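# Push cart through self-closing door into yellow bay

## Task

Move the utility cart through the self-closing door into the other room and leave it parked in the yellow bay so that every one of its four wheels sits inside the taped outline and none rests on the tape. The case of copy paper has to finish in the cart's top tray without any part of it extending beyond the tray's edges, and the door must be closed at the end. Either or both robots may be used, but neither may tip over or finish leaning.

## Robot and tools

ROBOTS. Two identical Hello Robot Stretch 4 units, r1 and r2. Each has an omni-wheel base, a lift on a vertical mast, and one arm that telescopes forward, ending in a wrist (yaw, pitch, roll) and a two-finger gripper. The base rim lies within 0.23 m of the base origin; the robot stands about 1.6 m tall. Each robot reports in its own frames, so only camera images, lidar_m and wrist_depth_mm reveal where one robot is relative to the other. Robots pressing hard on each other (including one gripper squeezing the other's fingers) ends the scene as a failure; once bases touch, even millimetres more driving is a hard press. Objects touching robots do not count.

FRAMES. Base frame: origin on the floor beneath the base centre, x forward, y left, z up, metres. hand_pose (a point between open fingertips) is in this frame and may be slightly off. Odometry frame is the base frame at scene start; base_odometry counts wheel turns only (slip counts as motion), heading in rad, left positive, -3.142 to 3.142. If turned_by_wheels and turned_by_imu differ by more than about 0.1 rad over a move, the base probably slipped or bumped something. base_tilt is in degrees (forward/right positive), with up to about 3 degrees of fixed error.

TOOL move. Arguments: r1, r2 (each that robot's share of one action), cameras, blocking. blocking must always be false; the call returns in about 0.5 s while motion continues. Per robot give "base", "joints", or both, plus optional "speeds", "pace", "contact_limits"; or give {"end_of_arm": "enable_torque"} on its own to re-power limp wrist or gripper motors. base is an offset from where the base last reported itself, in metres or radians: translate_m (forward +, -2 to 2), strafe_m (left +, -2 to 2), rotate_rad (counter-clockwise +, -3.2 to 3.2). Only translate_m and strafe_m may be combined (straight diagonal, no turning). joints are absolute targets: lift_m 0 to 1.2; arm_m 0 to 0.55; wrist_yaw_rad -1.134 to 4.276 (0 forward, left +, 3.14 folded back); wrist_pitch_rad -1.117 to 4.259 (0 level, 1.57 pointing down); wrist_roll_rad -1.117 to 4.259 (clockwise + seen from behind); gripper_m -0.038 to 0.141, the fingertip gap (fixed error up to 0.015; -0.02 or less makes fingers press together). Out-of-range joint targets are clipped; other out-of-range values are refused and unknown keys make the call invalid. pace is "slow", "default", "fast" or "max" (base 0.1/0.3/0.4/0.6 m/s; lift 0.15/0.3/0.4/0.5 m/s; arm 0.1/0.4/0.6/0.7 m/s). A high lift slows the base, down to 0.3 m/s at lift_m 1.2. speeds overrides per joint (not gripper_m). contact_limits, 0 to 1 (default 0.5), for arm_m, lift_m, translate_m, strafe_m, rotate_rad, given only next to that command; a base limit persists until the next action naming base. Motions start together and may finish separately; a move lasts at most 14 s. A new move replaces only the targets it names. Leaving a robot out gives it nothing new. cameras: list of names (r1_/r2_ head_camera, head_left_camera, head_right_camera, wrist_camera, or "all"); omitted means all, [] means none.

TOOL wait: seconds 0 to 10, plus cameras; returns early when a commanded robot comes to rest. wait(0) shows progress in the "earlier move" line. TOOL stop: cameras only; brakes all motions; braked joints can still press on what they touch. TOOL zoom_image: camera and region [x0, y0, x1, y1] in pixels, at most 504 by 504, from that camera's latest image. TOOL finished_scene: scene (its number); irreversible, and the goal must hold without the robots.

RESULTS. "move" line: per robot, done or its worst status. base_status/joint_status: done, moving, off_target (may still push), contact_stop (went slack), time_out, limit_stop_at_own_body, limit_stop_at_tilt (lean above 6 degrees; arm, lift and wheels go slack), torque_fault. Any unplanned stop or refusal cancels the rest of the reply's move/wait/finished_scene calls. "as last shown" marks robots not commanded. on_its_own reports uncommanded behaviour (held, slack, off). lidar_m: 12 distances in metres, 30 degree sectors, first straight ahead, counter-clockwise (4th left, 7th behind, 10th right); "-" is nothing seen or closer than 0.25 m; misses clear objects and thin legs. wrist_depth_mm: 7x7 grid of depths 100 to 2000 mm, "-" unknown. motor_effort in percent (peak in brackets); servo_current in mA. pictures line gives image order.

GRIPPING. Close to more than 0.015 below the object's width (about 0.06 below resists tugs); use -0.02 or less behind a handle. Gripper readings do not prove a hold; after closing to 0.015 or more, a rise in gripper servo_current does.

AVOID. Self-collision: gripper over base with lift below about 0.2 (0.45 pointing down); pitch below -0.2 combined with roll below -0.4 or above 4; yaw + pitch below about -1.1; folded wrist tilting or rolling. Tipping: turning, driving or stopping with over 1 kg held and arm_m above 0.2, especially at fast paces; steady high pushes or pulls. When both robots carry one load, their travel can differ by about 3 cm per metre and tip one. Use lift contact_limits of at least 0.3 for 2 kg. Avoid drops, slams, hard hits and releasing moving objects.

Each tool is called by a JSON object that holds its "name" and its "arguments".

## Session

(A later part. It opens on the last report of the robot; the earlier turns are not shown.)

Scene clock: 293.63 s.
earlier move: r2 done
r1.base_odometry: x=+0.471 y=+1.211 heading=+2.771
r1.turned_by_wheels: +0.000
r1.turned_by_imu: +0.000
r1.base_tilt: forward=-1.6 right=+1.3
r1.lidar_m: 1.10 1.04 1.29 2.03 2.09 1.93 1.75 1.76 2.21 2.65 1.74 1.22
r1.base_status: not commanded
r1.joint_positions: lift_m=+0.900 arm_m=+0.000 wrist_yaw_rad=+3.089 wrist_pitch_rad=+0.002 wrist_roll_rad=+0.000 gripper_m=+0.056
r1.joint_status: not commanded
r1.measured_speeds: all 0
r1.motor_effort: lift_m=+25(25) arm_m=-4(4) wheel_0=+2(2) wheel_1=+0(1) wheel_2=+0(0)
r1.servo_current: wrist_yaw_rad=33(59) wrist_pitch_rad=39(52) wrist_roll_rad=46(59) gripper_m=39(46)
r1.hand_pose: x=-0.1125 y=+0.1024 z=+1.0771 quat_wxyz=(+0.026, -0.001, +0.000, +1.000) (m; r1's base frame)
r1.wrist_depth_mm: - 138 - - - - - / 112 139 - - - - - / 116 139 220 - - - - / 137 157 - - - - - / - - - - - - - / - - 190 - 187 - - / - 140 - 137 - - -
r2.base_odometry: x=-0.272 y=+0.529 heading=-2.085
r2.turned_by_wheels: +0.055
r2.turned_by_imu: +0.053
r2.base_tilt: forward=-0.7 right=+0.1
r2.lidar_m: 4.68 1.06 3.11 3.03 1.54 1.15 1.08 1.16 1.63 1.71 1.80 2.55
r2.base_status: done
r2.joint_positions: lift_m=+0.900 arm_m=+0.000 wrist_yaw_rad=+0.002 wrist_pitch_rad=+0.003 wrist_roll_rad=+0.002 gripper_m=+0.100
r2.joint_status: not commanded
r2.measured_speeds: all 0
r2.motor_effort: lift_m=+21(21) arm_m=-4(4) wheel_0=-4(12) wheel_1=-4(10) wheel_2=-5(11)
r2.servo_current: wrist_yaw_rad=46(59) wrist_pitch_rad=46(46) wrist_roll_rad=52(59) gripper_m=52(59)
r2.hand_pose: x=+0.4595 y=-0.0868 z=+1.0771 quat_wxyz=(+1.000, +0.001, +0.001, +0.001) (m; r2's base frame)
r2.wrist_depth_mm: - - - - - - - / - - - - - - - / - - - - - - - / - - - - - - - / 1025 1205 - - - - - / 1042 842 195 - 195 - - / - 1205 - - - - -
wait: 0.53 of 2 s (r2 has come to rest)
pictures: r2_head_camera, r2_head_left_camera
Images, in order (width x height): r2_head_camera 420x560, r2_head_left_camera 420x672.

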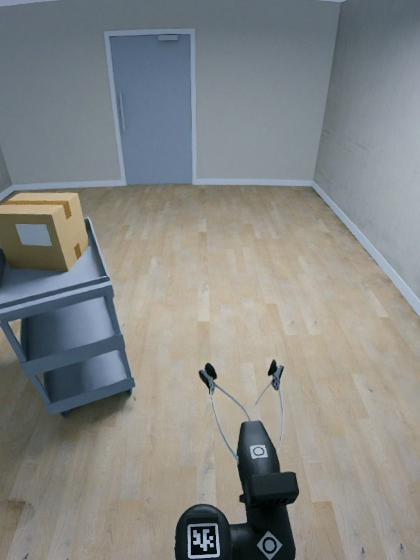

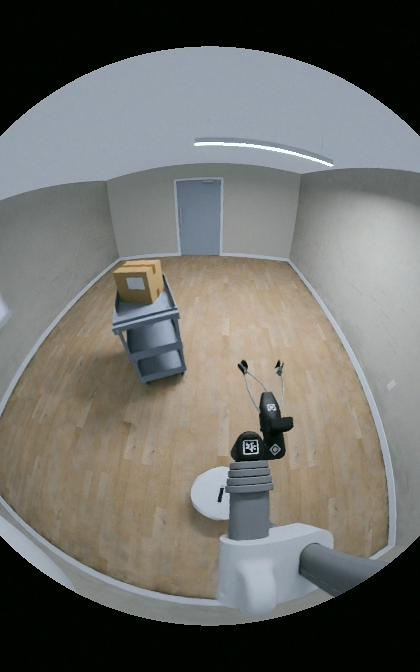

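{"name": "move", "arguments": {"blocking": false, "cameras": [], "r2": {"base": {"strafe_m": -0.3}, "pace": "fast"}}}

{"name": "wait", "arguments": {"seconds": 3, "cameras": []}}

{"name": "move", "arguments": {"blocking": false, "cameras": [], "r2": {"base": {"translate_m": 2.0}, "pace": "fast"}}}

{"name": "wait", "arguments": {"seconds": 8, "cameras": []}}

{"name": "move", "arguments": {"blocking": false, "cameras": [], "r2": {"base": {"translate_m": 1.0, "strafe_m": 0.8}, "pace": "fast"}}}

{"name": "wait", "arguments": {"seconds": 6, "cameras": ["r2_head_camera","r2_head_left_camera","r2_wrist_camera"]}}

Scene clock: 302.40 s.
move: r2 moving
r1: as last shown
r1.base_tilt: forward=-1.5 right=+1.3
r1.lidar_m: 1.08 1.05 1.31 2.05 2.08 1.92 1.72 1.77 2.21 2.64 1.75 1.23
r1.motor_effort: lift_m=+25(25) arm_m=-4(4) wheel_0=+1(2) wheel_1=+0(0) wheel_2=+0(0)
r1.servo_current: wrist_yaw_rad=46(59) wrist_pitch_rad=46(52) wrist_roll_rad=39(65) gripper_m=39(46)
r1.wrist_depth_mm: - 138 - - - - - / 112 139 - - - - - / 116 139 220 - - - - / 137 157 - - - - - / - - - - - - - / - - 190 - 187 - - / - 141 - 137 - - -
r2.base_odometry: x=-0.313 y=+0.553 heading=-2.085
r2.turned_by_wheels: +0.000
r2.turned_by_imu: +0.001
r2.base_tilt: forward=-0.7 right=+0.0
r2.lidar_m: 4.70 1.08 3.18 3.05 1.54 1.14 1.08 1.13 1.63 1.67 1.77 2.47
r2.base_status: strafe_m moving
r2.joint_positions: lift_m=+0.900 arm_m=+0.000 wrist_yaw_rad=+0.002 wrist_pitch_rad=+0.003 wrist_roll_rad=+0.002 gripper_m=+0.100
r2.joint_status: not commanded
r2.measured_speeds: translate_m=+0.000 strafe_m=-0.180 rotate_rad=-0.001 lift_m=+0.000 arm_m=+0.000 wrist_yaw_rad=+0.000 wrist_pitch_rad=+0.000 wrist_roll_rad=+0.000
r2.motor_effort: lift_m=+21(21) arm_m=-4(4) wheel_0=+9(13) wheel_1=-12(14) wheel_2=-1(4)
r2.servo_current: wrist_yaw_rad=52(65) wrist_pitch_rad=46(46) wrist_roll_rad=52(59) gripper_m=52(52)
r2.hand_pose: x=+0.4595 y=-0.0868 z=+1.0771 quat_wxyz=(+1.000, +0.001, +0.001, +0.001) (m; r2's base frame)
r2.wrist_depth_mm: - - - - - - - / - - - - - - - / - - - - - - - / - - - - - - - / 1025 1430 - - - - - / 1042 1078 196 - 195 - - / - - - - - - -
pictures: none
No camera images: "cameras" was empty.

Scene clock: 304.00 s.
earlier move: r2 done
r1.base_odometry: x=+0.471 y=+1.211 heading=+2.771
r1.turned_by_wheels: +0.000
r1.turned_by_imu: +0.000
r1.base_tilt: forward=-1.6 right=+1.3
r1.lidar_m: 1.10 1.03 1.30 2.05 2.08 1.92 1.75 1.78 2.24 2.65 1.73 1.23
r1.base_status: not commanded
r1.joint_positions: lift_m=+0.900 arm_m=+0.000 wrist_yaw_rad=+3.089 wrist_pitch_rad=+0.002 wrist_roll_rad=+0.000 gripper_m=+0.056
r1.joint_status: not commanded
r1.measured_speeds: all 0
r1.motor_effort: lift_m=+25(25) arm_m=-4(4) wheel_0=+1(2) wheel_1=+0(1) wheel_2=+0(0)
r1.servo_current: wrist_yaw_rad=52(72) wrist_pitch_rad=46(52) wrist_roll_rad=33(65) gripper_m=39(46)
r1.hand_pose: x=-0.1125 y=+0.1024 z=+1.0771 quat_wxyz=(+0.026, -0.001, +0.000, +1.000) (m; r1's base frame)
r1.wrist_depth_mm: - 138 - - - - - / 112 138 - - - - - / 116 139 219 - - - - / 137 157 - - - - - / - - - - - - - / - - 190 - 187 - - / - 141 - 137 - - -
r2.base_odometry: x=-0.534 y=+0.677 heading=-2.085
r2.turned_by_wheels: +0.000
r2.turned_by_imu: +0.000
r2.base_tilt: forward=-0.7 right=+0.1
r2.lidar_m: 4.68 1.17 1.30 3.31 1.57 1.12 1.10 1.17 1.47 1.42 1.51 2.09
r2.base_status: done
r2.joint_positions: lift_m=+0.900 arm_m=+0.000 wrist_yaw_rad=+0.002 wrist_pitch_rad=+0.003 wrist_roll_rad=+0.002 gripper_m=+0.100
r2.joint_status: not commanded
r2.measured_speeds: all 0
r2.motor_effort: lift_m=+21(21) arm_m=-4(4) wheel_0=+1(16) wheel_1=-1(14) wheel_2=+0(4)
r2.servo_current: wrist_yaw_rad=52(65) wrist_pitch_rad=33(46) wrist_roll_rad=52(59) gripper_m=52(59)
r2.hand_pose: x=+0.4595 y=-0.0868 z=+1.0771 quat_wxyz=(+1.000, +0.001, +0.001, +0.001) (m; r2's base frame)
r2.wrist_depth_mm: - - - - - - - / - - - - - - - / - - - - - - - / - - - - - - - / 1182 - - - - - - / 1397 - 195 - 195 - - / 1366 - - - - - -
wait: 1.60 of 3 s (r2 has come to rest)
pictures: none
No camera images: "cameras" was empty.

Scene clock: 304.50 s.
move: r2 moving
r1: as last shown
r1.lidar_m: 1.11 1.04 1.29 2.06 2.07 1.90 1.74 1.77 2.24 2.65 1.74 1.22
r1.servo_current: wrist_yaw_rad=59(59) wrist_pitch_rad=39(46) wrist_roll_rad=52(52) gripper_m=46(52)
r1.wrist_depth_mm: - 138 - - - - - / 112 139 - - - - - / 116 140 220 - - - - / 136 157 - - - - - / - - - - - - - / - - 190 - 188 - - / - 141 - 137 - - -
r2.base_odometry: x=-0.554 y=+0.642 heading=-2.085
r2.turned_by_wheels: +0.000
r2.turned_by_imu: +0.000
r2.base_tilt: forward=-0.7 right=+0.1
r2.lidar_m: 4.65 1.16 1.24 3.31 1.62 1.19 1.14 1.22 1.48 1.42 1.48 2.08
r2.base_status: translate_m moving
r2.joint_positions: lift_m=+0.900 arm_m=+0.000 wrist_yaw_rad=+0.002 wrist_pitch_rad=+0.003 wrist_roll_rad=+0.002 gripper_m=+0.100
r2.joint_status: not commanded
r2.measured_speeds: translate_m=+0.157 strafe_m=-0.001 rotate_rad=-0.001 lift_m=+0.000 arm_m=+0.000 wrist_yaw_rad=+0.000 wrist_pitch_rad=+0.000 wrist_roll_rad=+0.000
r2.motor_effort: lift_m=+21(21) arm_m=-3(4) wheel_0=+7(10) wheel_1=+8(9) wheel_2=-14(14)
r2.servo_current: wrist_yaw_rad=52(59) wrist_pitch_rad=46(52) wrist_roll_rad=46(52) gripper_m=52(59)
r2.hand_pose: x=+0.4595 y=-0.0868 z=+1.0771 quat_wxyz=(+1.000, +0.001, +0.001, +0.001) (m; r2's base frame)
r2.wrist_depth_mm: - - - - - - - / - - - - - - - / - - - - - - - / - - - - - - - / 1182 - - - - - - / - - 195 - 195 - - / - - - - - - -
pictures: none
No camera images: "cameras" was empty.

Scene clock: 310.63 s.
earlier move: r2 done
r1.base_odometry: x=+0.471 y=+1.211 heading=+2.771
r1.turned_by_wheels: +0.000
r1.turned_by_imu: +0.000
r1.base_tilt: forward=-1.6 right=+1.3
r1.lidar_m: 1.10 1.03 1.29 2.04 2.09 1.94 1.75 1.77 2.23 2.66 1.75 1.23
r1.base_status: not commanded
r1.joint_positions: lift_m=+0.900 arm_m=+0.000 wrist_yaw_rad=+3.089 wrist_pitch_rad=+0.002 wrist_roll_rad=+0.000 gripper_m=+0.056
r1.joint_status: not commanded
r1.measured_speeds: all 0
r1.motor_effort: lift_m=+25(25) arm_m=-4(4) wheel_0=+1(2) wheel_1=+0(1) wheel_2=+0(0)
r1.servo_current: wrist_yaw_rad=33(72) wrist_pitch_rad=39(52) wrist_roll_rad=39(72) gripper_m=46(52)
r1.hand_pose: x=-0.1125 y=+0.1024 z=+1.0771 quat_wxyz=(+0.026, -0.001, +0.000, +1.000) (m; r1's base frame)
r1.wrist_depth_mm: - 138 - - - - - / 112 139 - - - - - / 116 140 220 - - - - / 136 157 - - - - - / - - - - - - - / - - 191 - 187 - - / - 141 - 137 - - -
r2.base_odometry: x=-1.518 y=-1.064 heading=-2.085
r2.turned_by_wheels: +0.000
r2.turned_by_imu: +0.003
r2.base_tilt: forward=-0.7 right=+0.1
r2.lidar_m: 2.70 2.84 3.36 3.26 0.91 1.02 3.12 2.05 1.52 1.47 1.53 2.16
r2.base_status: done
r2.joint_positions: lift_m=+0.900 arm_m=+0.000 wrist_yaw_rad=+0.002 wrist_pitch_rad=+0.003 wrist_roll_rad=+0.002 gripper_m=+0.100
r2.joint_status: not commanded
r2.measured_speeds: all 0
r2.motor_effort: lift_m=+21(21) arm_m=-4(4) wheel_0=+2(11) wheel_1=+4(9) wheel_2=-3(16)
r2.servo_current: wrist_yaw_rad=39(65) wrist_pitch_rad=46(52) wrist_roll_rad=39(65) gripper_m=46(59)
r2.hand_pose: x=+0.4595 y=-0.0868 z=+1.0771 quat_wxyz=(+1.000, +0.001, +0.001, +0.001) (m; r2's base frame)
r2.wrist_depth_mm: - - - - - - - / - - - - - - - / - - - - - - - / - - - - - - - / - - - - - - - / - - 195 - 195 - - / - - - - - - -
wait: 6.13 of 8 s (r2 has come to rest)
pictures: none
No camera images: "cameras" was empty.

Scene clock: 311.13 s.
move: r2 moving
r1: as last shown
r1.base_tilt: forward=-1.6 right=+1.2
r1.lidar_m: 1.09 1.05 1.33 2.03 2.09 1.92 1.73 1.77 2.22 2.66 1.75 1.21
r1.servo_current: wrist_yaw_rad=59(59) wrist_pitch_rad=46(52) wrist_roll_rad=59(59) gripper_m=46(46)
r1.wrist_depth_mm: - 138 - - - - - / 112 139 - - - - - / 116 139 221 - - - - / 136 157 - - - - - / - - - - - - - / - - 190 - 187 - - / - 141 - 137 - - -
r2.base_odometry: x=-1.511 y=-1.107 heading=-2.086
r2.turned_by_wheels: +0.000
r2.turned_by_imu: +0.000
r2.base_tilt: forward=-0.7 right=+0.1
r2.lidar_m: 2.68 2.82 3.35 3.23 0.91 0.99 3.17 2.10 1.55 1.47 1.57 2.21
r2.base_status: translate_m moving; strafe_m moving
r2.joint_positions: lift_m=+0.900 arm_m=+0.000 wrist_yaw_rad=+0.002 wrist_pitch_rad=+0.003 wrist_roll_rad=+0.002 gripper_m=+0.100
r2.joint_status: not commanded
r2.measured_speeds: translate_m=+0.132 strafe_m=+0.106 rotate_rad=+0.004 lift_m=+0.000 arm_m=+0.000 wrist_yaw_rad=+0.000 wrist_pitch_rad=+0.000 wrist_roll_rad=+0.000
r2.motor_effort: lift_m=+21(21) arm_m=-4(4) wheel_0=-7(8) wheel_1=+13(13) wheel_2=-11(12)
r2.servo_current: wrist_yaw_rad=33(52) wrist_pitch_rad=46(52) wrist_roll_rad=46(52) gripper_m=52(52)
r2.hand_pose: x=+0.4595 y=-0.0868 z=+1.0771 quat_wxyz=(+1.000, +0.001, +0.001, +0.001) (m; r2's base frame)
r2.wrist_depth_mm: - - - - - - - / - - - - - - - / - - - - - - - / - - - - - - - / - - - - - - - / - - 196 - 195 - - / - - - - - - -
pictures: none
No camera images: "cameras" was empty.

Scene clock: 315.33 s.
earlier move: r2 done
r1.base_odometry: x=+0.471 y=+1.211 heading=+2.771
r1.turned_by_wheels: +0.000
r1.turned_by_imu: +0.000
r1.base_tilt: forward=-1.6 right=+1.2
r1.lidar_m: 1.10 1.04 1.31 2.05 2.08 1.91 1.74 1.77 2.20 2.65 1.77 1.21
r1.base_status: not commanded
r1.joint_positions: lift_m=+0.900 arm_m=+0.000 wrist_yaw_rad=+3.089 wrist_pitch_rad=+0.002 wrist_roll_rad=+0.000 gripper_m=+0.056
r1.joint_status: not commanded
r1.measured_speeds: all 0
r1.motor_effort: lift_m=+25(25) arm_m=-4(4) wheel_0=+1(2) wheel_1=+0(1) wheel_2=+0(0)
r1.servo_current: wrist_yaw_rad=39(78) wrist_pitch_rad=33(52) wrist_roll_rad=59(65) gripper_m=39(52)
r1.hand_pose: x=-0.1125 y=+0.1024 z=+1.0771 quat_wxyz=(+0.026, -0.001, +0.000, +1.000) (m; r1's base frame)
r1.wrist_depth_mm: - 138 - - - - - / 112 139 - - - - - / 116 139 220 - - - - / 137 157 - - - - - / - - - - - - - / - - 191 - 187 - - / - 141 - 137 - - -
r2.base_odometry: x=-1.314 y=-2.328 heading=-2.085
r2.turned_by_wheels: +0.000
r2.turned_by_imu: +0.003
r2.base_tilt: forward=-0.7 right=+0.1
r2.lidar_m: 1.74 1.76 2.54 2.44 2.59 1.54 1.37 3.19 2.36 2.29 2.41 1.78
r2.base_status: done
r2.joint_positions: lift_m=+0.900 arm_m=+0.000 wrist_yaw_rad=+0.002 wrist_pitch_rad=+0.003 wrist_roll_rad=+0.002 gripper_m=+0.100
r2.joint_status: not commanded
r2.measured_speeds: all 0
r2.motor_effort: lift_m=+21(21) arm_m=-4(4) wheel_0=-2(11) wheel_1=+1(13) wheel_2=-2(13)
r2.servo_current: wrist_yaw_rad=39(65) wrist_pitch_rad=46(52) wrist_roll_rad=59(65) gripper_m=52(59)
r2.hand_pose: x=+0.4595 y=-0.0868 z=+1.0771 quat_wxyz=(+1.000, +0.001, +0.001, +0.001) (m; r2's base frame)
r2.wrist_depth_mm: - - - - - - - / - 1499 - - - - - / - - - - - - - / - - - - - - - / - - - - - - - / - - 189 - 186 - - / - - - - - - -
wait: 4.20 of 6 s (r2 has come to rest)
pictures: r2_head_camera, r2_head_left_camera, r2_wrist_camera
Images, in order (width x height): r2_head_camera 420x560, r2_head_left_camera 420x672, r2_wrist_camera 616x392.

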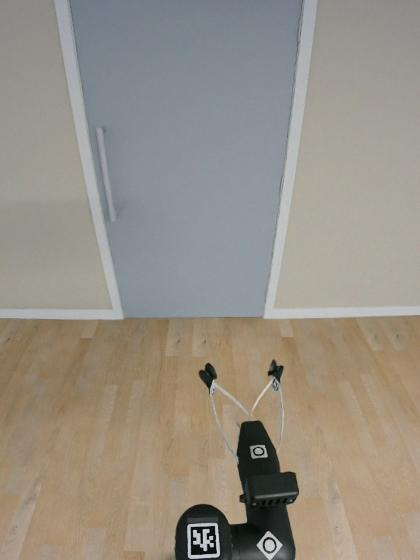

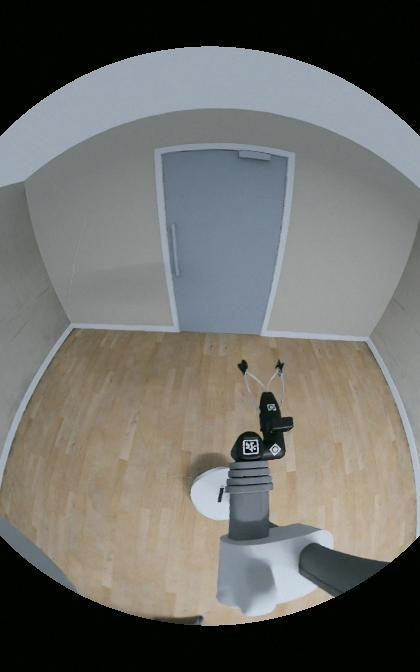

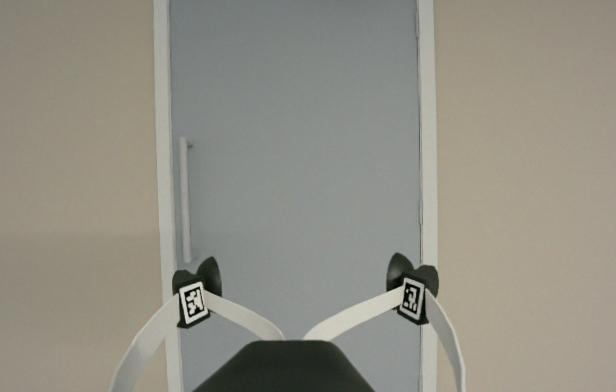

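{"name": "move", "arguments": {"blocking": false, "cameras": [], "r2": {"base": {"translate_m": 0.85, "strafe_m": 0.45}, "joints": {"lift_m": 0.8}}}}

{"name": "wait", "arguments": {"seconds": 6, "cameras": ["r2_head_camera","r2_wrist_camera"]}}

Scene clock: 343.10 s.
move: r2 moving
r1: as last shown
r1.base_tilt: forward=-1.6 right=+1.3
r1.lidar_m: 1.09 1.05 1.32 2.06 2.07 1.93 1.75 1.76 2.25 2.64 1.74 1.21
r1.motor_effort: lift_m=+25(25) arm_m=-4(4) wheel_0=+1(2) wheel_1=+0(0) wheel_2=+0(0)
r1.servo_current: wrist_yaw_rad=39(72) wrist_pitch_rad=39(46) wrist_roll_rad=39(59) gripper_m=46(46)
r1.wrist_depth_mm: - 138 - - - - - / 112 139 - - - - - / 116 139 220 - - - - / 136 157 - - - - - / - - - - - - - / - - 190 - 188 - - / - 140 - 137 - - -
r2.base_odometry: x=-1.315 y=-2.363 heading=-2.085
r2.turned_by_wheels: +0.000
r2.turned_by_imu: +0.001
r2.base_tilt: forward=-0.7 right=+0.1
r2.lidar_m: 1.71 1.73 2.50 2.42 2.53 1.62 1.38 3.19 2.42 2.29 2.38 1.75
r2.base_status: translate_m moving; strafe_m moving
r2.joint_positions: lift_m=+0.862 arm_m=+0.000 wrist_yaw_rad=+0.002 wrist_pitch_rad=+0.003 wrist_roll_rad=+0.002 gripper_m=+0.100
r2.joint_status: lift_m moving
r2.measured_speeds: translate_m=+0.121 strafe_m=+0.063 rotate_rad=+0.001 lift_m=-0.146 arm_m=+0.000 wrist_yaw_rad=+0.000 wrist_pitch_rad=+0.000 wrist_roll_rad=+0.000
r2.motor_effort: lift_m=+11(19) arm_m=-4(4) wheel_0=+6(10) wheel_1=+11(11) wheel_2=-11(12)
r2.servo_current: wrist_yaw_rad=46(52) wrist_pitch_rad=46(46) wrist_roll_rad=33(59) gripper_m=52(59)
r2.hand_pose: x=+0.4595 y=-0.0868 z=+1.0397 quat_wxyz=(+1.000, +0.001, +0.001, +0.001) (m; r2's base frame)
r2.wrist_depth_mm: - - - - - - - / - - - - - - - / - - - - - - - / - - - - - - - / - - - - - - - / - - 187 - 185 - - / - - - - - - -
pictures: none
No camera images: "cameras" was empty.

Scene clock: 347.17 s.
earlier move: r2 done
r1.base_odometry: x=+0.471 y=+1.211 heading=+2.771
r1.turned_by_wheels: +0.000
r1.turned_by_imu: +0.000
r1.base_tilt: forward=-1.6 right=+1.3
r1.lidar_m: 1.09 1.03 1.27 2.06 2.06 1.92 1.72 1.77 2.24 2.65 1.75 1.23
r1.base_status: not commanded
r1.joint_positions: lift_m=+0.900 arm_m=+0.000 wrist_yaw_rad=+3.089 wrist_pitch_rad=+0.002 wrist_roll_rad=+0.000 gripper_m=+0.056
r1.joint_status: not commanded
r1.measured_speeds: all 0
r1.motor_effort: lift_m=+25(25) arm_m=-4(4) wheel_0=+1(2) wheel_1=+0(1) wheel_2=+0(0)
r1.servo_current: wrist_yaw_rad=52(72) wrist_pitch_rad=52(52) wrist_roll_rad=59(72) gripper_m=39(52)
r1.hand_pose: x=-0.1125 y=+0.1024 z=+1.0771 quat_wxyz=(+0.026, -0.001, +0.000, +1.000) (m; r1's base frame)
r1.wrist_depth_mm: - 138 - - - - - / 112 139 - - - - - / 116 139 220 - - - - / 136 157 - - - - - / - - - - - - - / - - 190 - 187 - - / - 140 - 137 - - -
r2.base_odometry: x=-1.340 y=-3.289 heading=-2.085
r2.turned_by_wheels: +0.000
r2.turned_by_imu: +0.002
r2.base_tilt: forward=-0.7 right=+0.1
r2.lidar_m: 0.80 0.96 1.35 1.97 2.08 2.93 2.22 3.83 2.90 2.75 1.24 0.95
r2.base_status: done
r2.joint_positions: lift_m=+0.800 arm_m=+0.000 wrist_yaw_rad=+0.002 wrist_pitch_rad=+0.003 wrist_roll_rad=+0.002 gripper_m=+0.100
r2.joint_status: all done
r2.measured_speeds: all 0
r2.motor_effort: lift_m=+14(19) arm_m=-4(4) wheel_0=+3(10) wheel_1=+0(12) wheel_2=-2(13)
r2.servo_current: wrist_yaw_rad=59(59) wrist_pitch_rad=39(52) wrist_roll_rad=46(65) gripper_m=46(59)
r2.hand_pose: x=+0.4595 y=-0.0868 z=+0.9776 quat_wxyz=(+1.000, +0.001, +0.001, +0.001) (m; r2's base frame)
r2.wrist_depth_mm: - - 668 - - - - / - - 668 - - - - / - - - - - - - / - - - - - - - / - - 603 - - - - / - - 190 - 186 - - / - - - - - - -
wait: 4.07 of 6 s (r2 has come to rest)
pictures: r2_head_camera, r2_wrist_camera
Images, in order (width x height): r2_head_camera 420x560, r2_wrist_camera 616x392.

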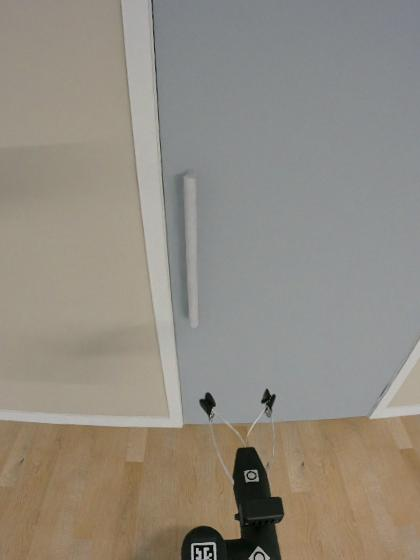

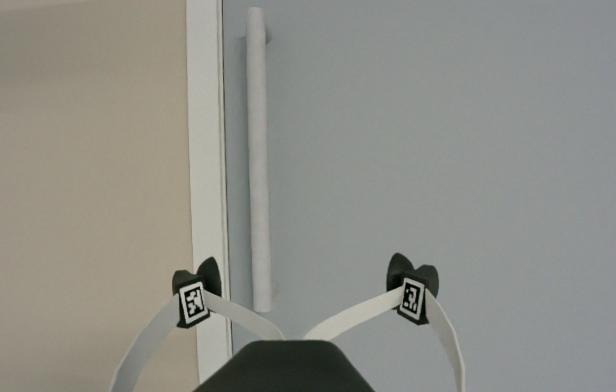

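{"name": "move", "arguments": {"blocking": false, "cameras": [], "r2": {"base": {"translate_m": 0.22, "strafe_m": 0.066}}}}

{"name": "wait", "arguments": {"seconds": 6, "cameras": ["r2_head_camera","r2_wrist_camera"]}}

Scene clock: 359.63 s.
move: r2 moving
r1: as last shown
r1.lidar_m: 1.11 1.04 1.31 2.04 2.07 1.92 1.73 1.78 2.23 2.66 1.76 1.21
r1.servo_current: wrist_yaw_rad=52(59) wrist_pitch_rad=46(52) wrist_roll_rad=52(78) gripper_m=46(46)
r1.wrist_depth_mm: - 139 - - - - - / 112 139 - - - - - / 116 140 220 - - - - / 137 157 - - - - - / - - - - - - - / - - 190 - 187 - - / - 140 - 137 - - -
r2.base_odometry: x=-1.347 y=-3.321 heading=-2.085
r2.turned_by_wheels: +0.000
r2.turned_by_imu: +0.001
r2.base_tilt: forward=-0.7 right=+0.1
r2.lidar_m: 0.81 0.92 1.31 1.97 2.09 2.88 2.25 3.85 2.89 2.78 1.23 0.90
r2.base_status: translate_m moving; strafe_m moving
r2.joint_positions: lift_m=+0.800 arm_m=+0.000 wrist_yaw_rad=+0.002 wrist_pitch_rad=+0.003 wrist_roll_rad=+0.002 gripper_m=+0.100
r2.joint_status: not commanded
r2.measured_speeds: translate_m=+0.121 strafe_m=+0.035 rotate_rad=+0.002 lift_m=+0.000 arm_m=+0.000 wrist_yaw_rad=+0.000 wrist_pitch_rad=+0.000 wrist_roll_rad=+0.000
r2.motor_effort: lift_m=+14(15) arm_m=-4(4) wheel_0=+10(10) wheel_1=+10(10) wheel_2=-13(13)
r2.servo_current: wrist_yaw_rad=46(52) wrist_pitch_rad=39(46) wrist_roll_rad=46(52) gripper_m=52(52)
r2.hand_pose: x=+0.4595 y=-0.0868 z=+0.9776 quat_wxyz=(+1.000, +0.001, +0.001, +0.001) (m; r2's base frame)
r2.wrist_depth_mm: - - 640 - - - - / - - 647 - - - - / - - 654 - - - - / - - 647 - - - - / - - 574 - - - - / - - 190 - 186 - - / - - - - - - -
pictures: none
No camera images: "cameras" was empty.

Scene clock: 361.30 s.
earlier move: r2 done
r1.base_odometry: x=+0.471 y=+1.211 heading=+2.771
r1.turned_by_wheels: +0.000
r1.turned_by_imu: +0.000
r1.base_tilt: forward=-1.6 right=+1.3
r1.lidar_m: 1.11 1.05 1.30 2.05 2.08 1.93 1.74 1.76 2.25 2.62 1.73 1.20
r1.base_status: not commanded
r1.joint_positions: lift_m=+0.900 arm_m=+0.000 wrist_yaw_rad=+3.089 wrist_pitch_rad=+0.002 wrist_roll_rad=+0.000 gripper_m=+0.056
r1.joint_status: not commanded
r1.measured_speeds: all 0
r1.motor_effort: lift_m=+25(25) arm_m=-4(4) wheel_0=+1(2) wheel_1=+0(1) wheel_2=+0(0)
r1.servo_current: wrist_yaw_rad=46(72) wrist_pitch_rad=46(52) wrist_roll_rad=52(78) gripper_m=39(46)
r1.hand_pose: x=-0.1125 y=+0.1024 z=+1.0771 quat_wxyz=(+0.026, -0.001, +0.000, +1.000) (m; r1's base frame)
r1.wrist_depth_mm: - 138 - - - - - / 112 138 - - - - - / 116 139 220 - - - - / 137 158 - - - - - / - - - - - - - / - - 190 - 187 - - / - 140 - 137 - - -
r2.base_odometry: x=-1.391 y=-3.513 heading=-2.085
r2.turned_by_wheels: +0.000
r2.turned_by_imu: +0.000
r2.base_tilt: forward=-0.6 right=+0.1
r2.lidar_m: 0.61 0.71 1.00 1.90 2.00 2.83 2.45 3.93 2.95 2.46 0.96 0.71
r2.base_status: done
r2.joint_positions: lift_m=+0.800 arm_m=+0.000 wrist_yaw_rad=+0.002 wrist_pitch_rad=+0.003 wrist_roll_rad=+0.002 gripper_m=+0.100
r2.joint_status: not commanded
r2.measured_speeds: all 0
r2.motor_effort: lift_m=+14(15) arm_m=-4(4) wheel_0=+3(10) wheel_1=+4(11) wheel_2=-4(13)
r2.servo_current: wrist_yaw_rad=65(65) wrist_pitch_rad=46(52) wrist_roll_rad=52(65) gripper_m=46(59)
r2.hand_pose: x=+0.4595 y=-0.0868 z=+0.9776 quat_wxyz=(+1.000, +0.001, +0.001, +0.001) (m; r2's base frame)
r2.wrist_depth_mm: 469 466 445 379 - - - / 480 469 452 384 - - - / 480 473 455 384 - - - / 477 477 459 387 - - - / - 480 459 387 - - - / - 477 194 162 185 - - / - 153 466 - - - -
wait: 1.67 of 6 s (r2 has come to rest)
pictures: r2_head_camera, r2_wrist_camera
Images, in order (width x height): r2_head_camera 420x560, r2_wrist_camera 616x392.

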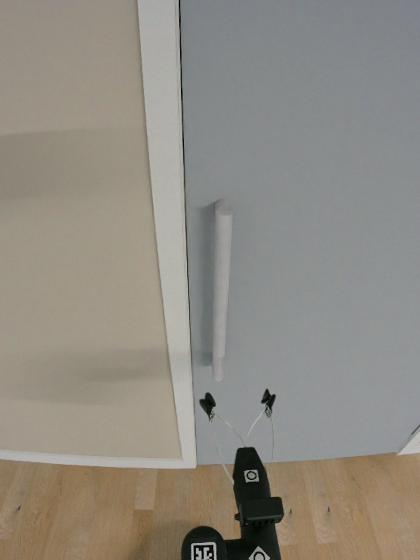

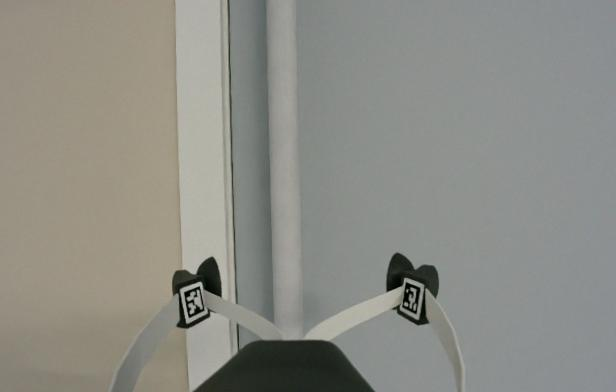

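{"name": "move", "arguments": {"blocking": false, "cameras": [], "r2": {"base": {"translate_m": 0.2, "strafe_m": 0.012}, "contact_limits": {"translate_m": 0.2}}}}

{"name": "wait", "arguments": {"seconds": 4, "cameras": ["r2_head_camera","r2_wrist_camera"]}}

Scene clock: 366.77 s.
move: r2 moving
r1: as last shown
r1.lidar_m: 1.08 1.02 1.31 2.05 2.09 1.92 1.73 1.77 2.25 2.65 1.77 1.22
r1.servo_current: wrist_yaw_rad=46(59) wrist_pitch_rad=46(52) wrist_roll_rad=46(59) gripper_m=46(46)
r1.wrist_depth_mm: - 138 - - - - - / 112 139 - - - - - / 116 139 220 - - - - / 136 157 - - - - - / - - - - - - - / - - 190 - 187 - - / - 140 - 137 - - -
r2.base_odometry: x=-1.405 y=-3.541 heading=-2.085
r2.turned_by_wheels: +0.000
r2.turned_by_imu: +0.000
r2.base_tilt: forward=-0.7 right=+0.0
r2.lidar_m: 0.59 0.69 0.99 1.89 2.02 2.80 2.48 3.97 2.93 2.31 0.93 0.68
r2.base_status: translate_m moving; strafe_m moving
r2.joint_positions: lift_m=+0.800 arm_m=+0.000 wrist_yaw_rad=+0.002 wrist_pitch_rad=+0.003 wrist_roll_rad=+0.002 gripper_m=+0.100
r2.joint_status: not commanded
r2.measured_speeds: translate_m=+0.122 strafe_m=+0.008 rotate_rad=-0.001 lift_m=+0.000 arm_m=+0.000 wrist_yaw_rad=+0.000 wrist_pitch_rad=+0.000 wrist_roll_rad=+0.000
r2.motor_effort: lift_m=+14(15) arm_m=-4(4) wheel_0=+6(10) wheel_1=+8(9) wheel_2=-14(14)
r2.servo_current: wrist_yaw_rad=33(52) wrist_pitch_rad=46(46) wrist_roll_rad=39(52) gripper_m=52(52)
r2.contact_limits: translate_m 0.2
r2.hand_pose: x=+0.4595 y=-0.0868 z=+0.9776 quat_wxyz=(+1.000, +0.001, +0.001, +0.001) (m; r2's base frame)
r2.wrist_depth_mm: 445 439 421 345 - - 407 / 445 439 424 349 - - 404 / 449 442 427 353 - - - / 455 445 427 355 - - - / 455 452 430 357 - - - / 459 449 193 357 186 - - / 462 455 436 - - - -
pictures: none
No camera images: "cameras" was empty.

Scene clock: 368.33 s.
earlier move: r2 done
r1.base_odometry: x=+0.471 y=+1.211 heading=+2.771
r1.turned_by_wheels: +0.000
r1.turned_by_imu: +0.000
r1.base_tilt: forward=-1.6 right=+1.2
r1.lidar_m: 1.11 1.02 1.27 2.02 2.09 1.94 1.75 1.76 2.22 2.64 1.73 1.18
r1.base_status: not commanded
r1.joint_positions: lift_m=+0.900 arm_m=+0.000 wrist_yaw_rad=+3.089 wrist_pitch_rad=+0.002 wrist_roll_rad=+0.000 gripper_m=+0.056
r1.joint_status: not commanded
r1.measured_speeds: all 0
r1.motor_effort: lift_m=+25(25) arm_m=-4(4) wheel_0=+1(2) wheel_1=+0(1) wheel_2=+0(0)
r1.servo_current: wrist_yaw_rad=39(72) wrist_pitch_rad=39(52) wrist_roll_rad=26(65) gripper_m=39(52)
r1.hand_pose: x=-0.1125 y=+0.1024 z=+1.0771 quat_wxyz=(+0.026, -0.001, +0.000, +1.000) (m; r1's base frame)
r1.wrist_depth_mm: - 139 - - - - - / 112 139 - - - - - / 116 140 219 - - - - / 137 157 - - - - - / - - - - - - - / - - 190 - 187 - - / - 140 - 137 - - -
r2.base_odometry: x=-1.479 y=-3.693 heading=-2.085
r2.turned_by_wheels: +0.000
r2.turned_by_imu: +0.001
r2.base_tilt: forward=-0.7 right=+0.0
r2.lidar_m: 0.40 0.50 0.72 1.88 1.98 2.79 2.64 3.95 2.94 1.74 0.70 0.47
r2.base_status: done
r2.joint_positions: lift_m=+0.800 arm_m=+0.000 wrist_yaw_rad=+0.002 wrist_pitch_rad=+0.003 wrist_roll_rad=+0.002 gripper_m=+0.100
r2.joint_status: not commanded
r2.measured_speeds: all 0
r2.motor_effort: lift_m=+14(15) arm_m=-4(4) wheel_0=+2(10) wheel_1=+3(9) wheel_2=-3(14)
r2.servo_current: wrist_yaw_rad=46(59) wrist_pitch_rad=39(46) wrist_roll_rad=46(52) gripper_m=59(59)
r2.contact_limits: translate_m 0.2
r2.hand_pose: x=+0.4595 y=-0.0868 z=+0.9776 quat_wxyz=(+1.000, +0.001, +0.001, +0.001) (m; r2's base frame)
r2.wrist_depth_mm: 270 254 263 255 254 249 246 / 273 255 264 256 255 252 248 / 274 256 266 259 256 252 249 / 277 259 267 260 258 253 251 / 278 259 267 263 258 254 253 / 278 260 191 191 196 256 254 / 282 262 274 - 262 257 254
wait: 1.57 of 4 s (r2 has come to rest)
pictures: r2_head_camera, r2_wrist_camera
Images, in order (width x height): r2_head_camera 420x560, r2_wrist_camera 616x392.

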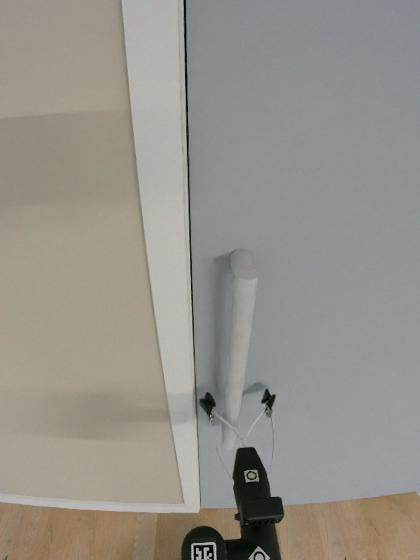

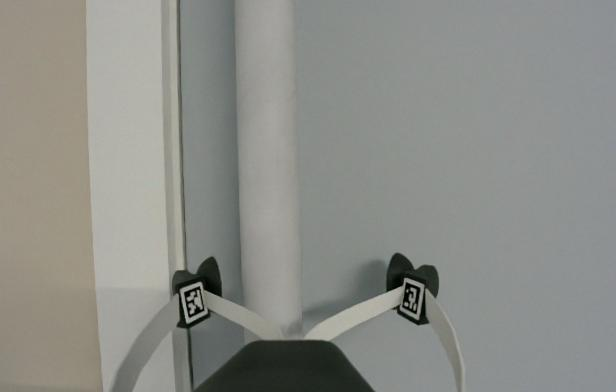

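{"name": "move", "arguments": {"blocking": false, "cameras": [], "r2": {"base": {"translate_m": 0.01, "strafe_m": 0.016}, "contact_limits": {"translate_m": 0.2}}}}

{"name": "wait", "arguments": {"seconds": 2, "cameras": []}}

{"name": "move", "arguments": {"blocking": false, "cameras": [], "r2": {"joints": {"gripper_m": -0.03}}}}

{"name": "wait", "arguments": {"seconds": 2, "cameras": ["r2_head_camera","r2_wrist_camera"]}}

Scene clock: 378.17 s.
move: r2 moving
r1: as last shown
r1.lidar_m: 1.07 1.04 1.30 2.06 2.08 1.93 1.73 1.78 2.22 2.65 1.77 1.23
r1.servo_current: wrist_yaw_rad=26(78) wrist_pitch_rad=46(52) wrist_roll_rad=46(59) gripper_m=39(46)
r1.wrist_depth_mm: - 138 - - - - - / 112 139 - - - - - / 116 139 220 - - - - / 136 157 - - - - - / - - - - - - - / - - 190 - 187 - - / - 140 - 137 - - -
r2.base_odometry: x=-1.470 y=-3.709 heading=-2.085
r2.turned_by_wheels: +0.000
r2.turned_by_imu: +0.000
r2.base_tilt: forward=-0.7 right=+0.1
r2.lidar_m: 0.40 0.49 0.73 1.87 1.97 2.78 2.69 3.95 2.97 1.69 0.65 0.46
r2.base_status: translate_m moving; strafe_m moving
r2.joint_positions: lift_m=+0.800 arm_m=+0.000 wrist_yaw_rad=+0.002 wrist_pitch_rad=+0.003 wrist_roll_rad=+0.002 gripper_m=+0.100
r2.joint_status: not commanded
r2.measured_speeds: translate_m=+0.009 strafe_m=+0.013 rotate_rad=+0.001 lift_m=+0.000 arm_m=+0.000 wrist_yaw_rad=+0.000 wrist_pitch_rad=+0.000 wrist_roll_rad=+0.000
r2.motor_effort: lift_m=+14(15) arm_m=-4(4) wheel_0=-4(9) wheel_1=+3(11) wheel_2=-6(9)
r2.servo_current: wrist_yaw_rad=46(59) wrist_pitch_rad=39(46) wrist_roll_rad=52(52) gripper_m=52(59)
r2.contact_limits: translate_m 0.2
r2.hand_pose: x=+0.4595 y=-0.0868 z=+0.9776 quat_wxyz=(+1.000, +0.001, +0.001, +0.001) (m; r2's base frame)
r2.wrist_depth_mm: 262 244 253 173 245 241 239 / 263 246 255 175 247 243 239 / 264 248 257 175 248 244 240 / 266 248 257 177 250 245 243 / 268 251 258 175 252 248 245 / 271 251 205 176 197 249 246 / 272 254 263 - 254 248 247
pictures: none
No camera images: "cameras" was empty.

Scene clock: 378.50 s.
earlier move: r2 done
r1.base_odometry: x=+0.471 y=+1.211 heading=+2.771
r1.turned_by_wheels: +0.000
r1.turned_by_imu: +0.000
r1.base_tilt: forward=-1.6 right=+1.3
r1.lidar_m: 1.11 1.04 1.29 2.04 2.05 1.91 1.75 1.78 2.25 2.65 1.75 1.23
r1.base_status: not commanded
r1.joint_positions: lift_m=+0.900 arm_m=+0.000 wrist_yaw_rad=+3.089 wrist_pitch_rad=+0.002 wrist_roll_rad=+0.000 gripper_m=+0.056
r1.joint_status: not commanded
r1.measured_speeds: all 0
r1.motor_effort: lift_m=+25(25) arm_m=-4(4) wheel_0=+1(2) wheel_1=+0(1) wheel_2=+0(0)
r1.servo_current: wrist_yaw_rad=46(78) wrist_pitch_rad=46(52) wrist_roll_rad=46(59) gripper_m=33(46)
r1.hand_pose: x=-0.1125 y=+0.1024 z=+1.0771 quat_wxyz=(+0.026, -0.001, +0.000, +1.000) (m; r1's base frame)
r1.wrist_depth_mm: - 138 - - - - - / 112 139 - - - - - / 116 139 220 - - - - / 137 157 - - - - - / - - - - - - - / - - 190 - 187 - - / - 141 - 137 - - -
r2.base_odometry: x=-1.470 y=-3.710 heading=-2.085
r2.turned_by_wheels: +0.000
r2.turned_by_imu: +0.000
r2.base_tilt: forward=-0.7 right=+0.1
r2.lidar_m: 0.41 0.50 0.72 1.87 2.00 2.76 2.65 3.96 2.97 1.69 0.69 0.49
r2.base_status: done
r2.joint_positions: lift_m=+0.800 arm_m=+0.000 wrist_yaw_rad=+0.002 wrist_pitch_rad=+0.003 wrist_roll_rad=+0.002 gripper_m=+0.100
r2.joint_status: not commanded
r2.measured_speeds: all 0
r2.motor_effort: lift_m=+14(15) arm_m=-4(4) wheel_0=-2(9) wheel_1=+2(11) wheel_2=-5(9)
r2.servo_current: wrist_yaw_rad=59(59) wrist_pitch_rad=33(46) wrist_roll_rad=59(59) gripper_m=52(59)
r2.contact_limits: translate_m 0.2
r2.hand_pose: x=+0.4595 y=-0.0868 z=+0.9776 quat_wxyz=(+1.000, +0.001, +0.001, +0.001) (m; r2's base frame)
r2.wrist_depth_mm: 259 244 253 171 245 241 238 / 263 245 254 176 246 244 238 / 264 247 256 176 248 244 240 / 266 248 258 177 249 244 242 / 267 251 257 175 252 246 243 / 270 251 199 175 197 248 245 / 272 253 262 - 254 249 246
wait: 0.33 of 2 s (r2 has come to rest)
pictures: none
No camera images: "cameras" was empty.

Scene clock: 379.00 s.
move: r2 moving
r1: as last shown
r1.lidar_m: 1.09 1.04 1.30 2.05 2.07 1.95 1.74 1.77 2.24 2.65 1.78 1.20
r1.motor_effort: lift_m=+25(25) arm_m=-4(4) wheel_0=+1(2) wheel_1=+0(0) wheel_2=+0(0)
r1.servo_current: wrist_yaw_rad=39(65) wrist_pitch_rad=39(46) wrist_roll_rad=39(52) gripper_m=46(52)
r1.wrist_depth_mm: - 138 - - - - - / 112 139 - - - - - / 116 139 220 - - - - / 137 157 - - - - - / - - - - - - - / - - 190 - 188 - - / - 140 - 137 - - -
r2.base_odometry: x=-1.470 y=-3.710 heading=-2.085
r2.turned_by_wheels: +0.000
r2.turned_by_imu: +0.000
r2.base_tilt: forward=-0.6 right=+0.1
r2.lidar_m: 0.41 0.49 0.72 1.87 1.98 2.76 2.66 3.96 2.98 1.71 0.68 0.48
r2.base_status: not commanded
r2.joint_positions: lift_m=+0.800 arm_m=+0.000 wrist_yaw_rad=+0.002 wrist_pitch_rad=+0.003 wrist_roll_rad=+0.002 gripper_m=+0.083
r2.joint_status: gripper_m moving
r2.measured_speeds: all 0
r2.motor_effort: lift_m=+14(15) arm_m=-4(4) wheel_0=-2(3) wheel_1=+2(3) wheel_2=-5(5)
r2.servo_current: wrist_yaw_rad=46(59) wrist_pitch_rad=39(46) wrist_roll_rad=52(59) gripper_m=91(111)
r2.contact_limits: translate_m 0.2
r2.hand_pose: x=+0.4595 y=-0.0868 z=+0.9776 quat_wxyz=(+1.000, +0.001, +0.001, +0.001) (m; r2's base frame)
r2.wrist_depth_mm: 262 244 253 171 244 240 238 / 263 245 254 176 247 242 239 / 265 247 256 176 248 243 241 / 266 248 257 177 249 243 242 / 268 250 259 176 250 246 244 / 270 251 196 176 191 248 244 / 272 254 262 - 253 249 246
pictures: none
No camera images: "cameras" was empty.

Scene clock: 380.50 s.
earlier move: r2 done
r1.base_odometry: x=+0.471 y=+1.211 heading=+2.771
r1.turned_by_wheels: +0.000
r1.turned_by_imu: +0.000
r1.base_tilt: forward=-1.6 right=+1.3
r1.lidar_m: 1.10 1.03 1.31 2.06 2.08 1.94 1.74 1.77 2.20 2.66 1.74 1.22
r1.base_status: not commanded
r1.joint_positions: lift_m=+0.900 arm_m=+0.000 wrist_yaw_rad=+3.089 wrist_pitch_rad=+0.002 wrist_roll_rad=+0.000 gripper_m=+0.056
r1.joint_status: not commanded
r1.measured_speeds: all 0
r1.motor_effort: lift_m=+25(25) arm_m=-4(4) wheel_0=+1(2) wheel_1=+0(1) wheel_2=+0(0)
r1.servo_current: wrist_yaw_rad=46(65) wrist_pitch_rad=39(52) wrist_roll_rad=46(65) gripper_m=33(52)
r1.hand_pose: x=-0.1125 y=+0.1024 z=+1.0771 quat_wxyz=(+0.026, -0.001, +0.000, +1.000) (m; r1's base frame)
r1.wrist_depth_mm: - 138 - - - - - / 112 139 - - - - - / 116 139 220 - - - - / 136 158 - - - - - / - - - - - - - / - - 191 - 187 - - / - 140 - 137 - - -
r2.base_odometry: x=-1.470 y=-3.710 heading=-2.084
r2.turned_by_wheels: +0.001
r2.turned_by_imu: +0.001
r2.base_tilt: forward=-0.6 right=+0.1
r2.lidar_m: 0.40 0.48 0.72 1.86 1.96 2.78 2.66 3.97 2.97 1.71 0.68 0.50
r2.base_status: not commanded
r2.joint_positions: lift_m=+0.800 arm_m=+0.000 wrist_yaw_rad=+0.004 wrist_pitch_rad=+0.003 wrist_roll_rad=+0.002 gripper_m=-0.028
r2.joint_status: all done
r2.measured_speeds: all 0
r2.motor_effort: lift_m=+14(15) arm_m=-4(4) wheel_0=-2(3) wheel_1=+2(3) wheel_2=+6(6)
r2.servo_current: wrist_yaw_rad=52(65) wrist_pitch_rad=33(46) wrist_roll_rad=39(59) gripper_m=130(280)
r2.contact_limits: translate_m 0.2
r2.hand_pose: x=+0.4596 y=-0.0864 z=+0.9776 quat_wxyz=(+1.000, +0.001, +0.001, +0.002) (m; r2's base frame)
r2.wrist_depth_mm: 263 243 244 162 236 235 229 / 262 245 246 163 237 235 230 / 264 246 247 166 239 236 232 / 265 247 249 166 240 236 233 / 267 250 250 167 243 238 235 / 271 250 187 167 178 239 236 / 271 252 254 - 244 239 238
wait: 1.50 of 2 s (r2 has come to rest)
pictures: r2_head_camera, r2_wrist_camera
Images, in order (width x height): r2_head_camera 420x560, r2_wrist_camera 616x392.

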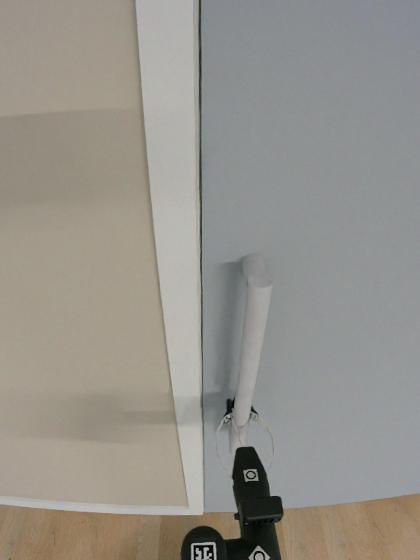

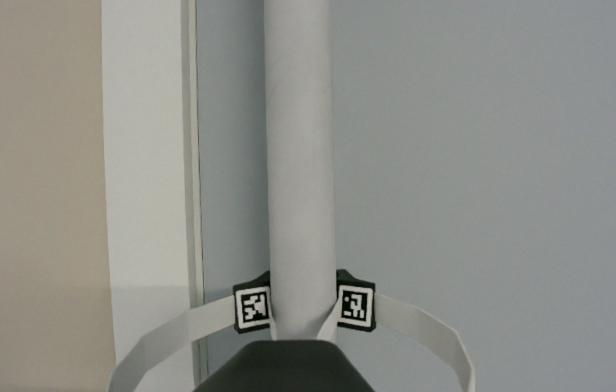

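{"name": "move", "arguments": {"blocking": false, "cameras": [], "r2": {"base": {"translate_m": -0.123, "strafe_m": -0.052}, "joints": {"wrist_yaw_rad": 0.131}, "speeds": {"wrist_yaw_rad": 0.09}, "pace": "slow", "contact_limits": {"translate_m": 0.7, "strafe_m": 0.7}}}}

{"name": "wait", "arguments": {"seconds": 3, "cameras": ["r2_head_camera","r2_wrist_camera"]}}

r2: "contact_limits": translate_m and strafe_m are given together and make one move, which takes one limit: state it under one of them only
Scene clock: 387.27 s.
r1.base_odometry: x=+0.471 y=+1.211 heading=+2.771
r1.turned_by_wheels: +0.000
r1.turned_by_imu: +0.000
r1.base_tilt: forward=-1.6 right=+1.3
r1.lidar_m: 1.11 1.03 1.31 2.05 2.08 1.93 1.74 1.78 2.24 2.63 1.74 1.21
r1.base_status: not commanded
r1.joint_positions: lift_m=+0.900 arm_m=+0.000 wrist_yaw_rad=+3.089 wrist_pitch_rad=+0.002 wrist_roll_rad=+0.000 gripper_m=+0.056
r1.joint_status: not commanded
r1.measured_speeds: all 0
r1.motor_effort: lift_m=+25(25) arm_m=-4(4) wheel_0=+2(2) wheel_1=+0(1) wheel_2=+0(0)
r1.servo_current: wrist_yaw_rad=33(65) wrist_pitch_rad=39(52) wrist_roll_rad=46(65) gripper_m=39(52)
r1.hand_pose: x=-0.1125 y=+0.1024 z=+1.0771 quat_wxyz=(+0.026, -0.001, +0.000, +1.000) (m; r1's base frame)
r1.wrist_depth_mm: - 138 - - - - - / 112 139 - - - - - / 116 139 220 - - - - / 137 157 - - - - - / - - - - - - - / - - 190 - 187 - - / - 140 - 137 - - -
r2.base_odometry: x=-1.470 y=-3.710 heading=-2.084
r2.turned_by_wheels: +0.000
r2.turned_by_imu: +0.000
r2.base_tilt: forward=-0.6 right=+0.1
r2.lidar_m: 0.41 0.48 0.75 1.87 1.95 2.78 2.64 3.97 2.98 1.71 0.69 0.49
r2.base_status: not commanded
r2.joint_positions: lift_m=+0.800 arm_m=+0.000 wrist_yaw_rad=+0.004 wrist_pitch_rad=+0.003 wrist_roll_rad=+0.002 gripper_m=-0.028
r2.joint_status: all done
r2.measured_speeds: all 0
r2.motor_effort: lift_m=+14(15) arm_m=-4(4) wheel_0=-2(3) wheel_1=+2(3) wheel_2=+6(6)
r2.servo_current: wrist_yaw_rad=52(65) wrist_pitch_rad=39(46) wrist_roll_rad=52(59) gripper_m=130(280)
r2.contact_limits: translate_m 0.2
r2.hand_pose: x=+0.4596 y=-0.0864 z=+0.9776 quat_wxyz=(+1.000, +0.001, +0.001, +0.002) (m; r2's base frame)
r2.wrist_depth_mm: 260 243 245 162 236 234 229 / 262 244 246 163 238 234 230 / 266 245 248 166 238 235 232 / 265 246 248 166 240 236 233 / 268 250 250 167 242 238 235 / 270 250 187 167 179 239 236 / 271 252 253 - 244 239 237
pictures: none

not run: a call was refused earlier in this reply.

{"name": "move", "arguments": {"blocking": false, "cameras": [], "r2": {"base": {"translate_m": -0.123, "strafe_m": -0.052}, "joints": {"wrist_yaw_rad": 0.131}, "speeds": {"wrist_yaw_rad": 0.09}, "pace": "slow", "contact_limits": {"translate_m": 0.7}}}}

{"name": "wait", "arguments": {"seconds": 3, "cameras": ["r2_head_camera","r2_wrist_camera"]}}

Scene clock: 391.07 s.
move: r2 moving
r1.base_odometry: x=+0.471 y=+1.211 heading=+2.771
r1.turned_by_wheels: +0.000
r1.turned_by_imu: +0.000
r1.base_tilt: forward=-1.6 right=+1.3
r1.lidar_m: 1.11 1.03 1.29 2.05 2.07 1.92 1.72 1.76 2.25 2.66 1.76 1.23
r1.base_status: not commanded
r1.joint_positions: lift_m=+0.900 arm_m=+0.000 wrist_yaw_rad=+3.089 wrist_pitch_rad=+0.002 wrist_roll_rad=+0.000 gripper_m=+0.056
r1.joint_status: not commanded
r1.measured_speeds: all 0
r1.motor_effort: lift_m=+24(25) arm_m=-4(4) wheel_0=+2(2) wheel_1=+0(1) wheel_2=+0(0)
r1.servo_current: wrist_yaw_rad=46(65) wrist_pitch_rad=39(52) wrist_roll_rad=46(52) gripper_m=46(46)
r1.hand_pose: x=-0.1125 y=+0.1024 z=+1.0771 quat_wxyz=(+0.026, -0.001, +0.000, +1.000) (m; r1's base frame)
r1.wrist_depth_mm: - 138 - - - - - / 112 139 - - - - - / 116 140 220 - - - - / 137 157 - - - - - / - - - - - - - / - - 190 - 188 - - / - 141 - 137 - - -
r2.base_odometry: x=-1.469 y=-3.697 heading=-2.085
r2.turned_by_wheels: +0.000
r2.turned_by_imu: +0.000
r2.base_tilt: forward=-0.6 right=+0.1
r2.lidar_m: 0.41 0.49 0.72 1.87 1.99 2.78 2.65 3.94 2.99 1.73 0.67 0.49
r2.base_status: translate_m moving; strafe_m moving
r2.joint_positions: lift_m=+0.800 arm_m=+0.000 wrist_yaw_rad=+0.039 wrist_pitch_rad=+0.003 wrist_roll_rad=+0.002 gripper_m=-0.028
r2.joint_status: wrist_yaw_rad moving
r2.measured_speeds: translate_m=-0.049 strafe_m=-0.021 rotate_rad=+0.001 lift_m=+0.000 arm_m=+0.000 wrist_yaw_rad=+0.091 wrist_pitch_rad=+0.000 wrist_roll_rad=+0.000
r2.motor_effort: lift_m=+14(15) arm_m=-4(4) wheel_0=-9(11) wheel_1=-11(11) wheel_2=+19(19)
r2.servo_current: wrist_yaw_rad=59(72) wrist_pitch_rad=39(46) wrist_roll_rad=52(59) gripper_m=130(137)
r2.contact_limits: translate_m 0.7
r2.hand_pose: x=+0.4625 y=-0.0761 z=+0.9776 quat_wxyz=(+1.000, +0.001, +0.001, +0.019) (m; r2's base frame)
r2.wrist_depth_mm: 274 254 246 162 236 232 227 / 276 254 249 164 236 231 229 / 277 256 250 165 238 233 230 / 278 258 252 166 240 236 230 / 281 259 252 167 242 237 232 / 283 262 185 167 181 237 233 / 286 278 258 - 243 236 236
pictures: none
No camera images: "cameras" was empty.

Scene clock: 393.10 s.
earlier move: r2 done
r1.base_odometry: x=+0.471 y=+1.211 heading=+2.771
r1.turned_by_wheels: +0.000
r1.turned_by_imu: +0.000
r1.base_tilt: forward=-1.6 right=+1.3
r1.lidar_m: 1.12 1.05 1.32 2.04 2.10 1.94 1.75 1.78 2.25 2.63 1.73 1.30
r1.base_status: not commanded
r1.joint_positions: lift_m=+0.900 arm_m=+0.000 wrist_yaw_rad=+3.089 wrist_pitch_rad=+0.002 wrist_roll_rad=+0.000 gripper_m=+0.056
r1.joint_status: not commanded
r1.measured_speeds: all 0
r1.motor_effort: lift_m=+25(25) arm_m=-4(4) wheel_0=+1(2) wheel_1=+0(1) wheel_2=+0(0)
r1.servo_current: wrist_yaw_rad=46(72) wrist_pitch_rad=33(52) wrist_roll_rad=59(72) gripper_m=39(52)
r1.hand_pose: x=-0.1125 y=+0.1024 z=+1.0771 quat_wxyz=(+0.026, -0.001, +0.000, +1.000) (m; r1's base frame)
r1.wrist_depth_mm: - 138 - - - - - / 112 139 - - - - - / 116 139 220 - - - - / 137 157 - - - - - / - - - - - - - / - - 190 - 187 - - / - 141 - 137 - - -
r2.base_odometry: x=-1.455 y=-3.578 heading=-2.084
r2.turned_by_wheels: +0.001
r2.turned_by_imu: +0.002
r2.base_tilt: forward=-0.6 right=+0.0
r2.lidar_m: 0.40 0.61 0.88 1.92 2.03 2.87 2.54 3.89 2.90 2.12 0.78 0.49
r2.base_status: done
r2.joint_positions: lift_m=+0.800 arm_m=+0.000 wrist_yaw_rad=+0.139 wrist_pitch_rad=+0.003 wrist_roll_rad=+0.002 gripper_m=-0.028
r2.joint_status: all done
r2.measured_speeds: all 0
r2.motor_effort: lift_m=+14(15) arm_m=-4(4) wheel_0=-3(16) wheel_1=-6(12) wheel_2=+18(20)
r2.servo_current: wrist_yaw_rad=59(72) wrist_pitch_rad=33(52) wrist_roll_rad=46(59) gripper_m=130(137)
r2.contact_limits: translate_m 0.7
r2.hand_pose: x=+0.4686 y=-0.0468 z=+0.9776 quat_wxyz=(+0.998, +0.001, +0.002, +0.069) (m; r2's base frame)
r2.wrist_depth_mm: 427 407 247 163 235 229 225 / 430 404 248 165 236 230 226 / 433 413 251 164 238 233 228 / 439 410 251 167 240 233 229 / 445 415 254 166 242 236 231 / 449 421 186 167 182 236 233 / 449 424 257 - 241 236 233
wait: 2.03 of 3 s (r2 has come to rest)
pictures: r2_head_camera, r2_wrist_camera
Images, in order (width x height): r2_head_camera 420x560, r2_wrist_camera 616x392.

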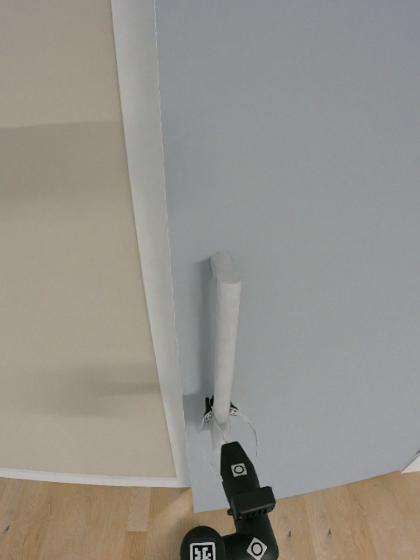

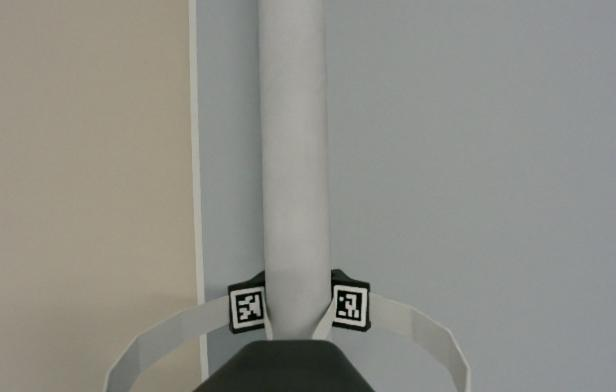

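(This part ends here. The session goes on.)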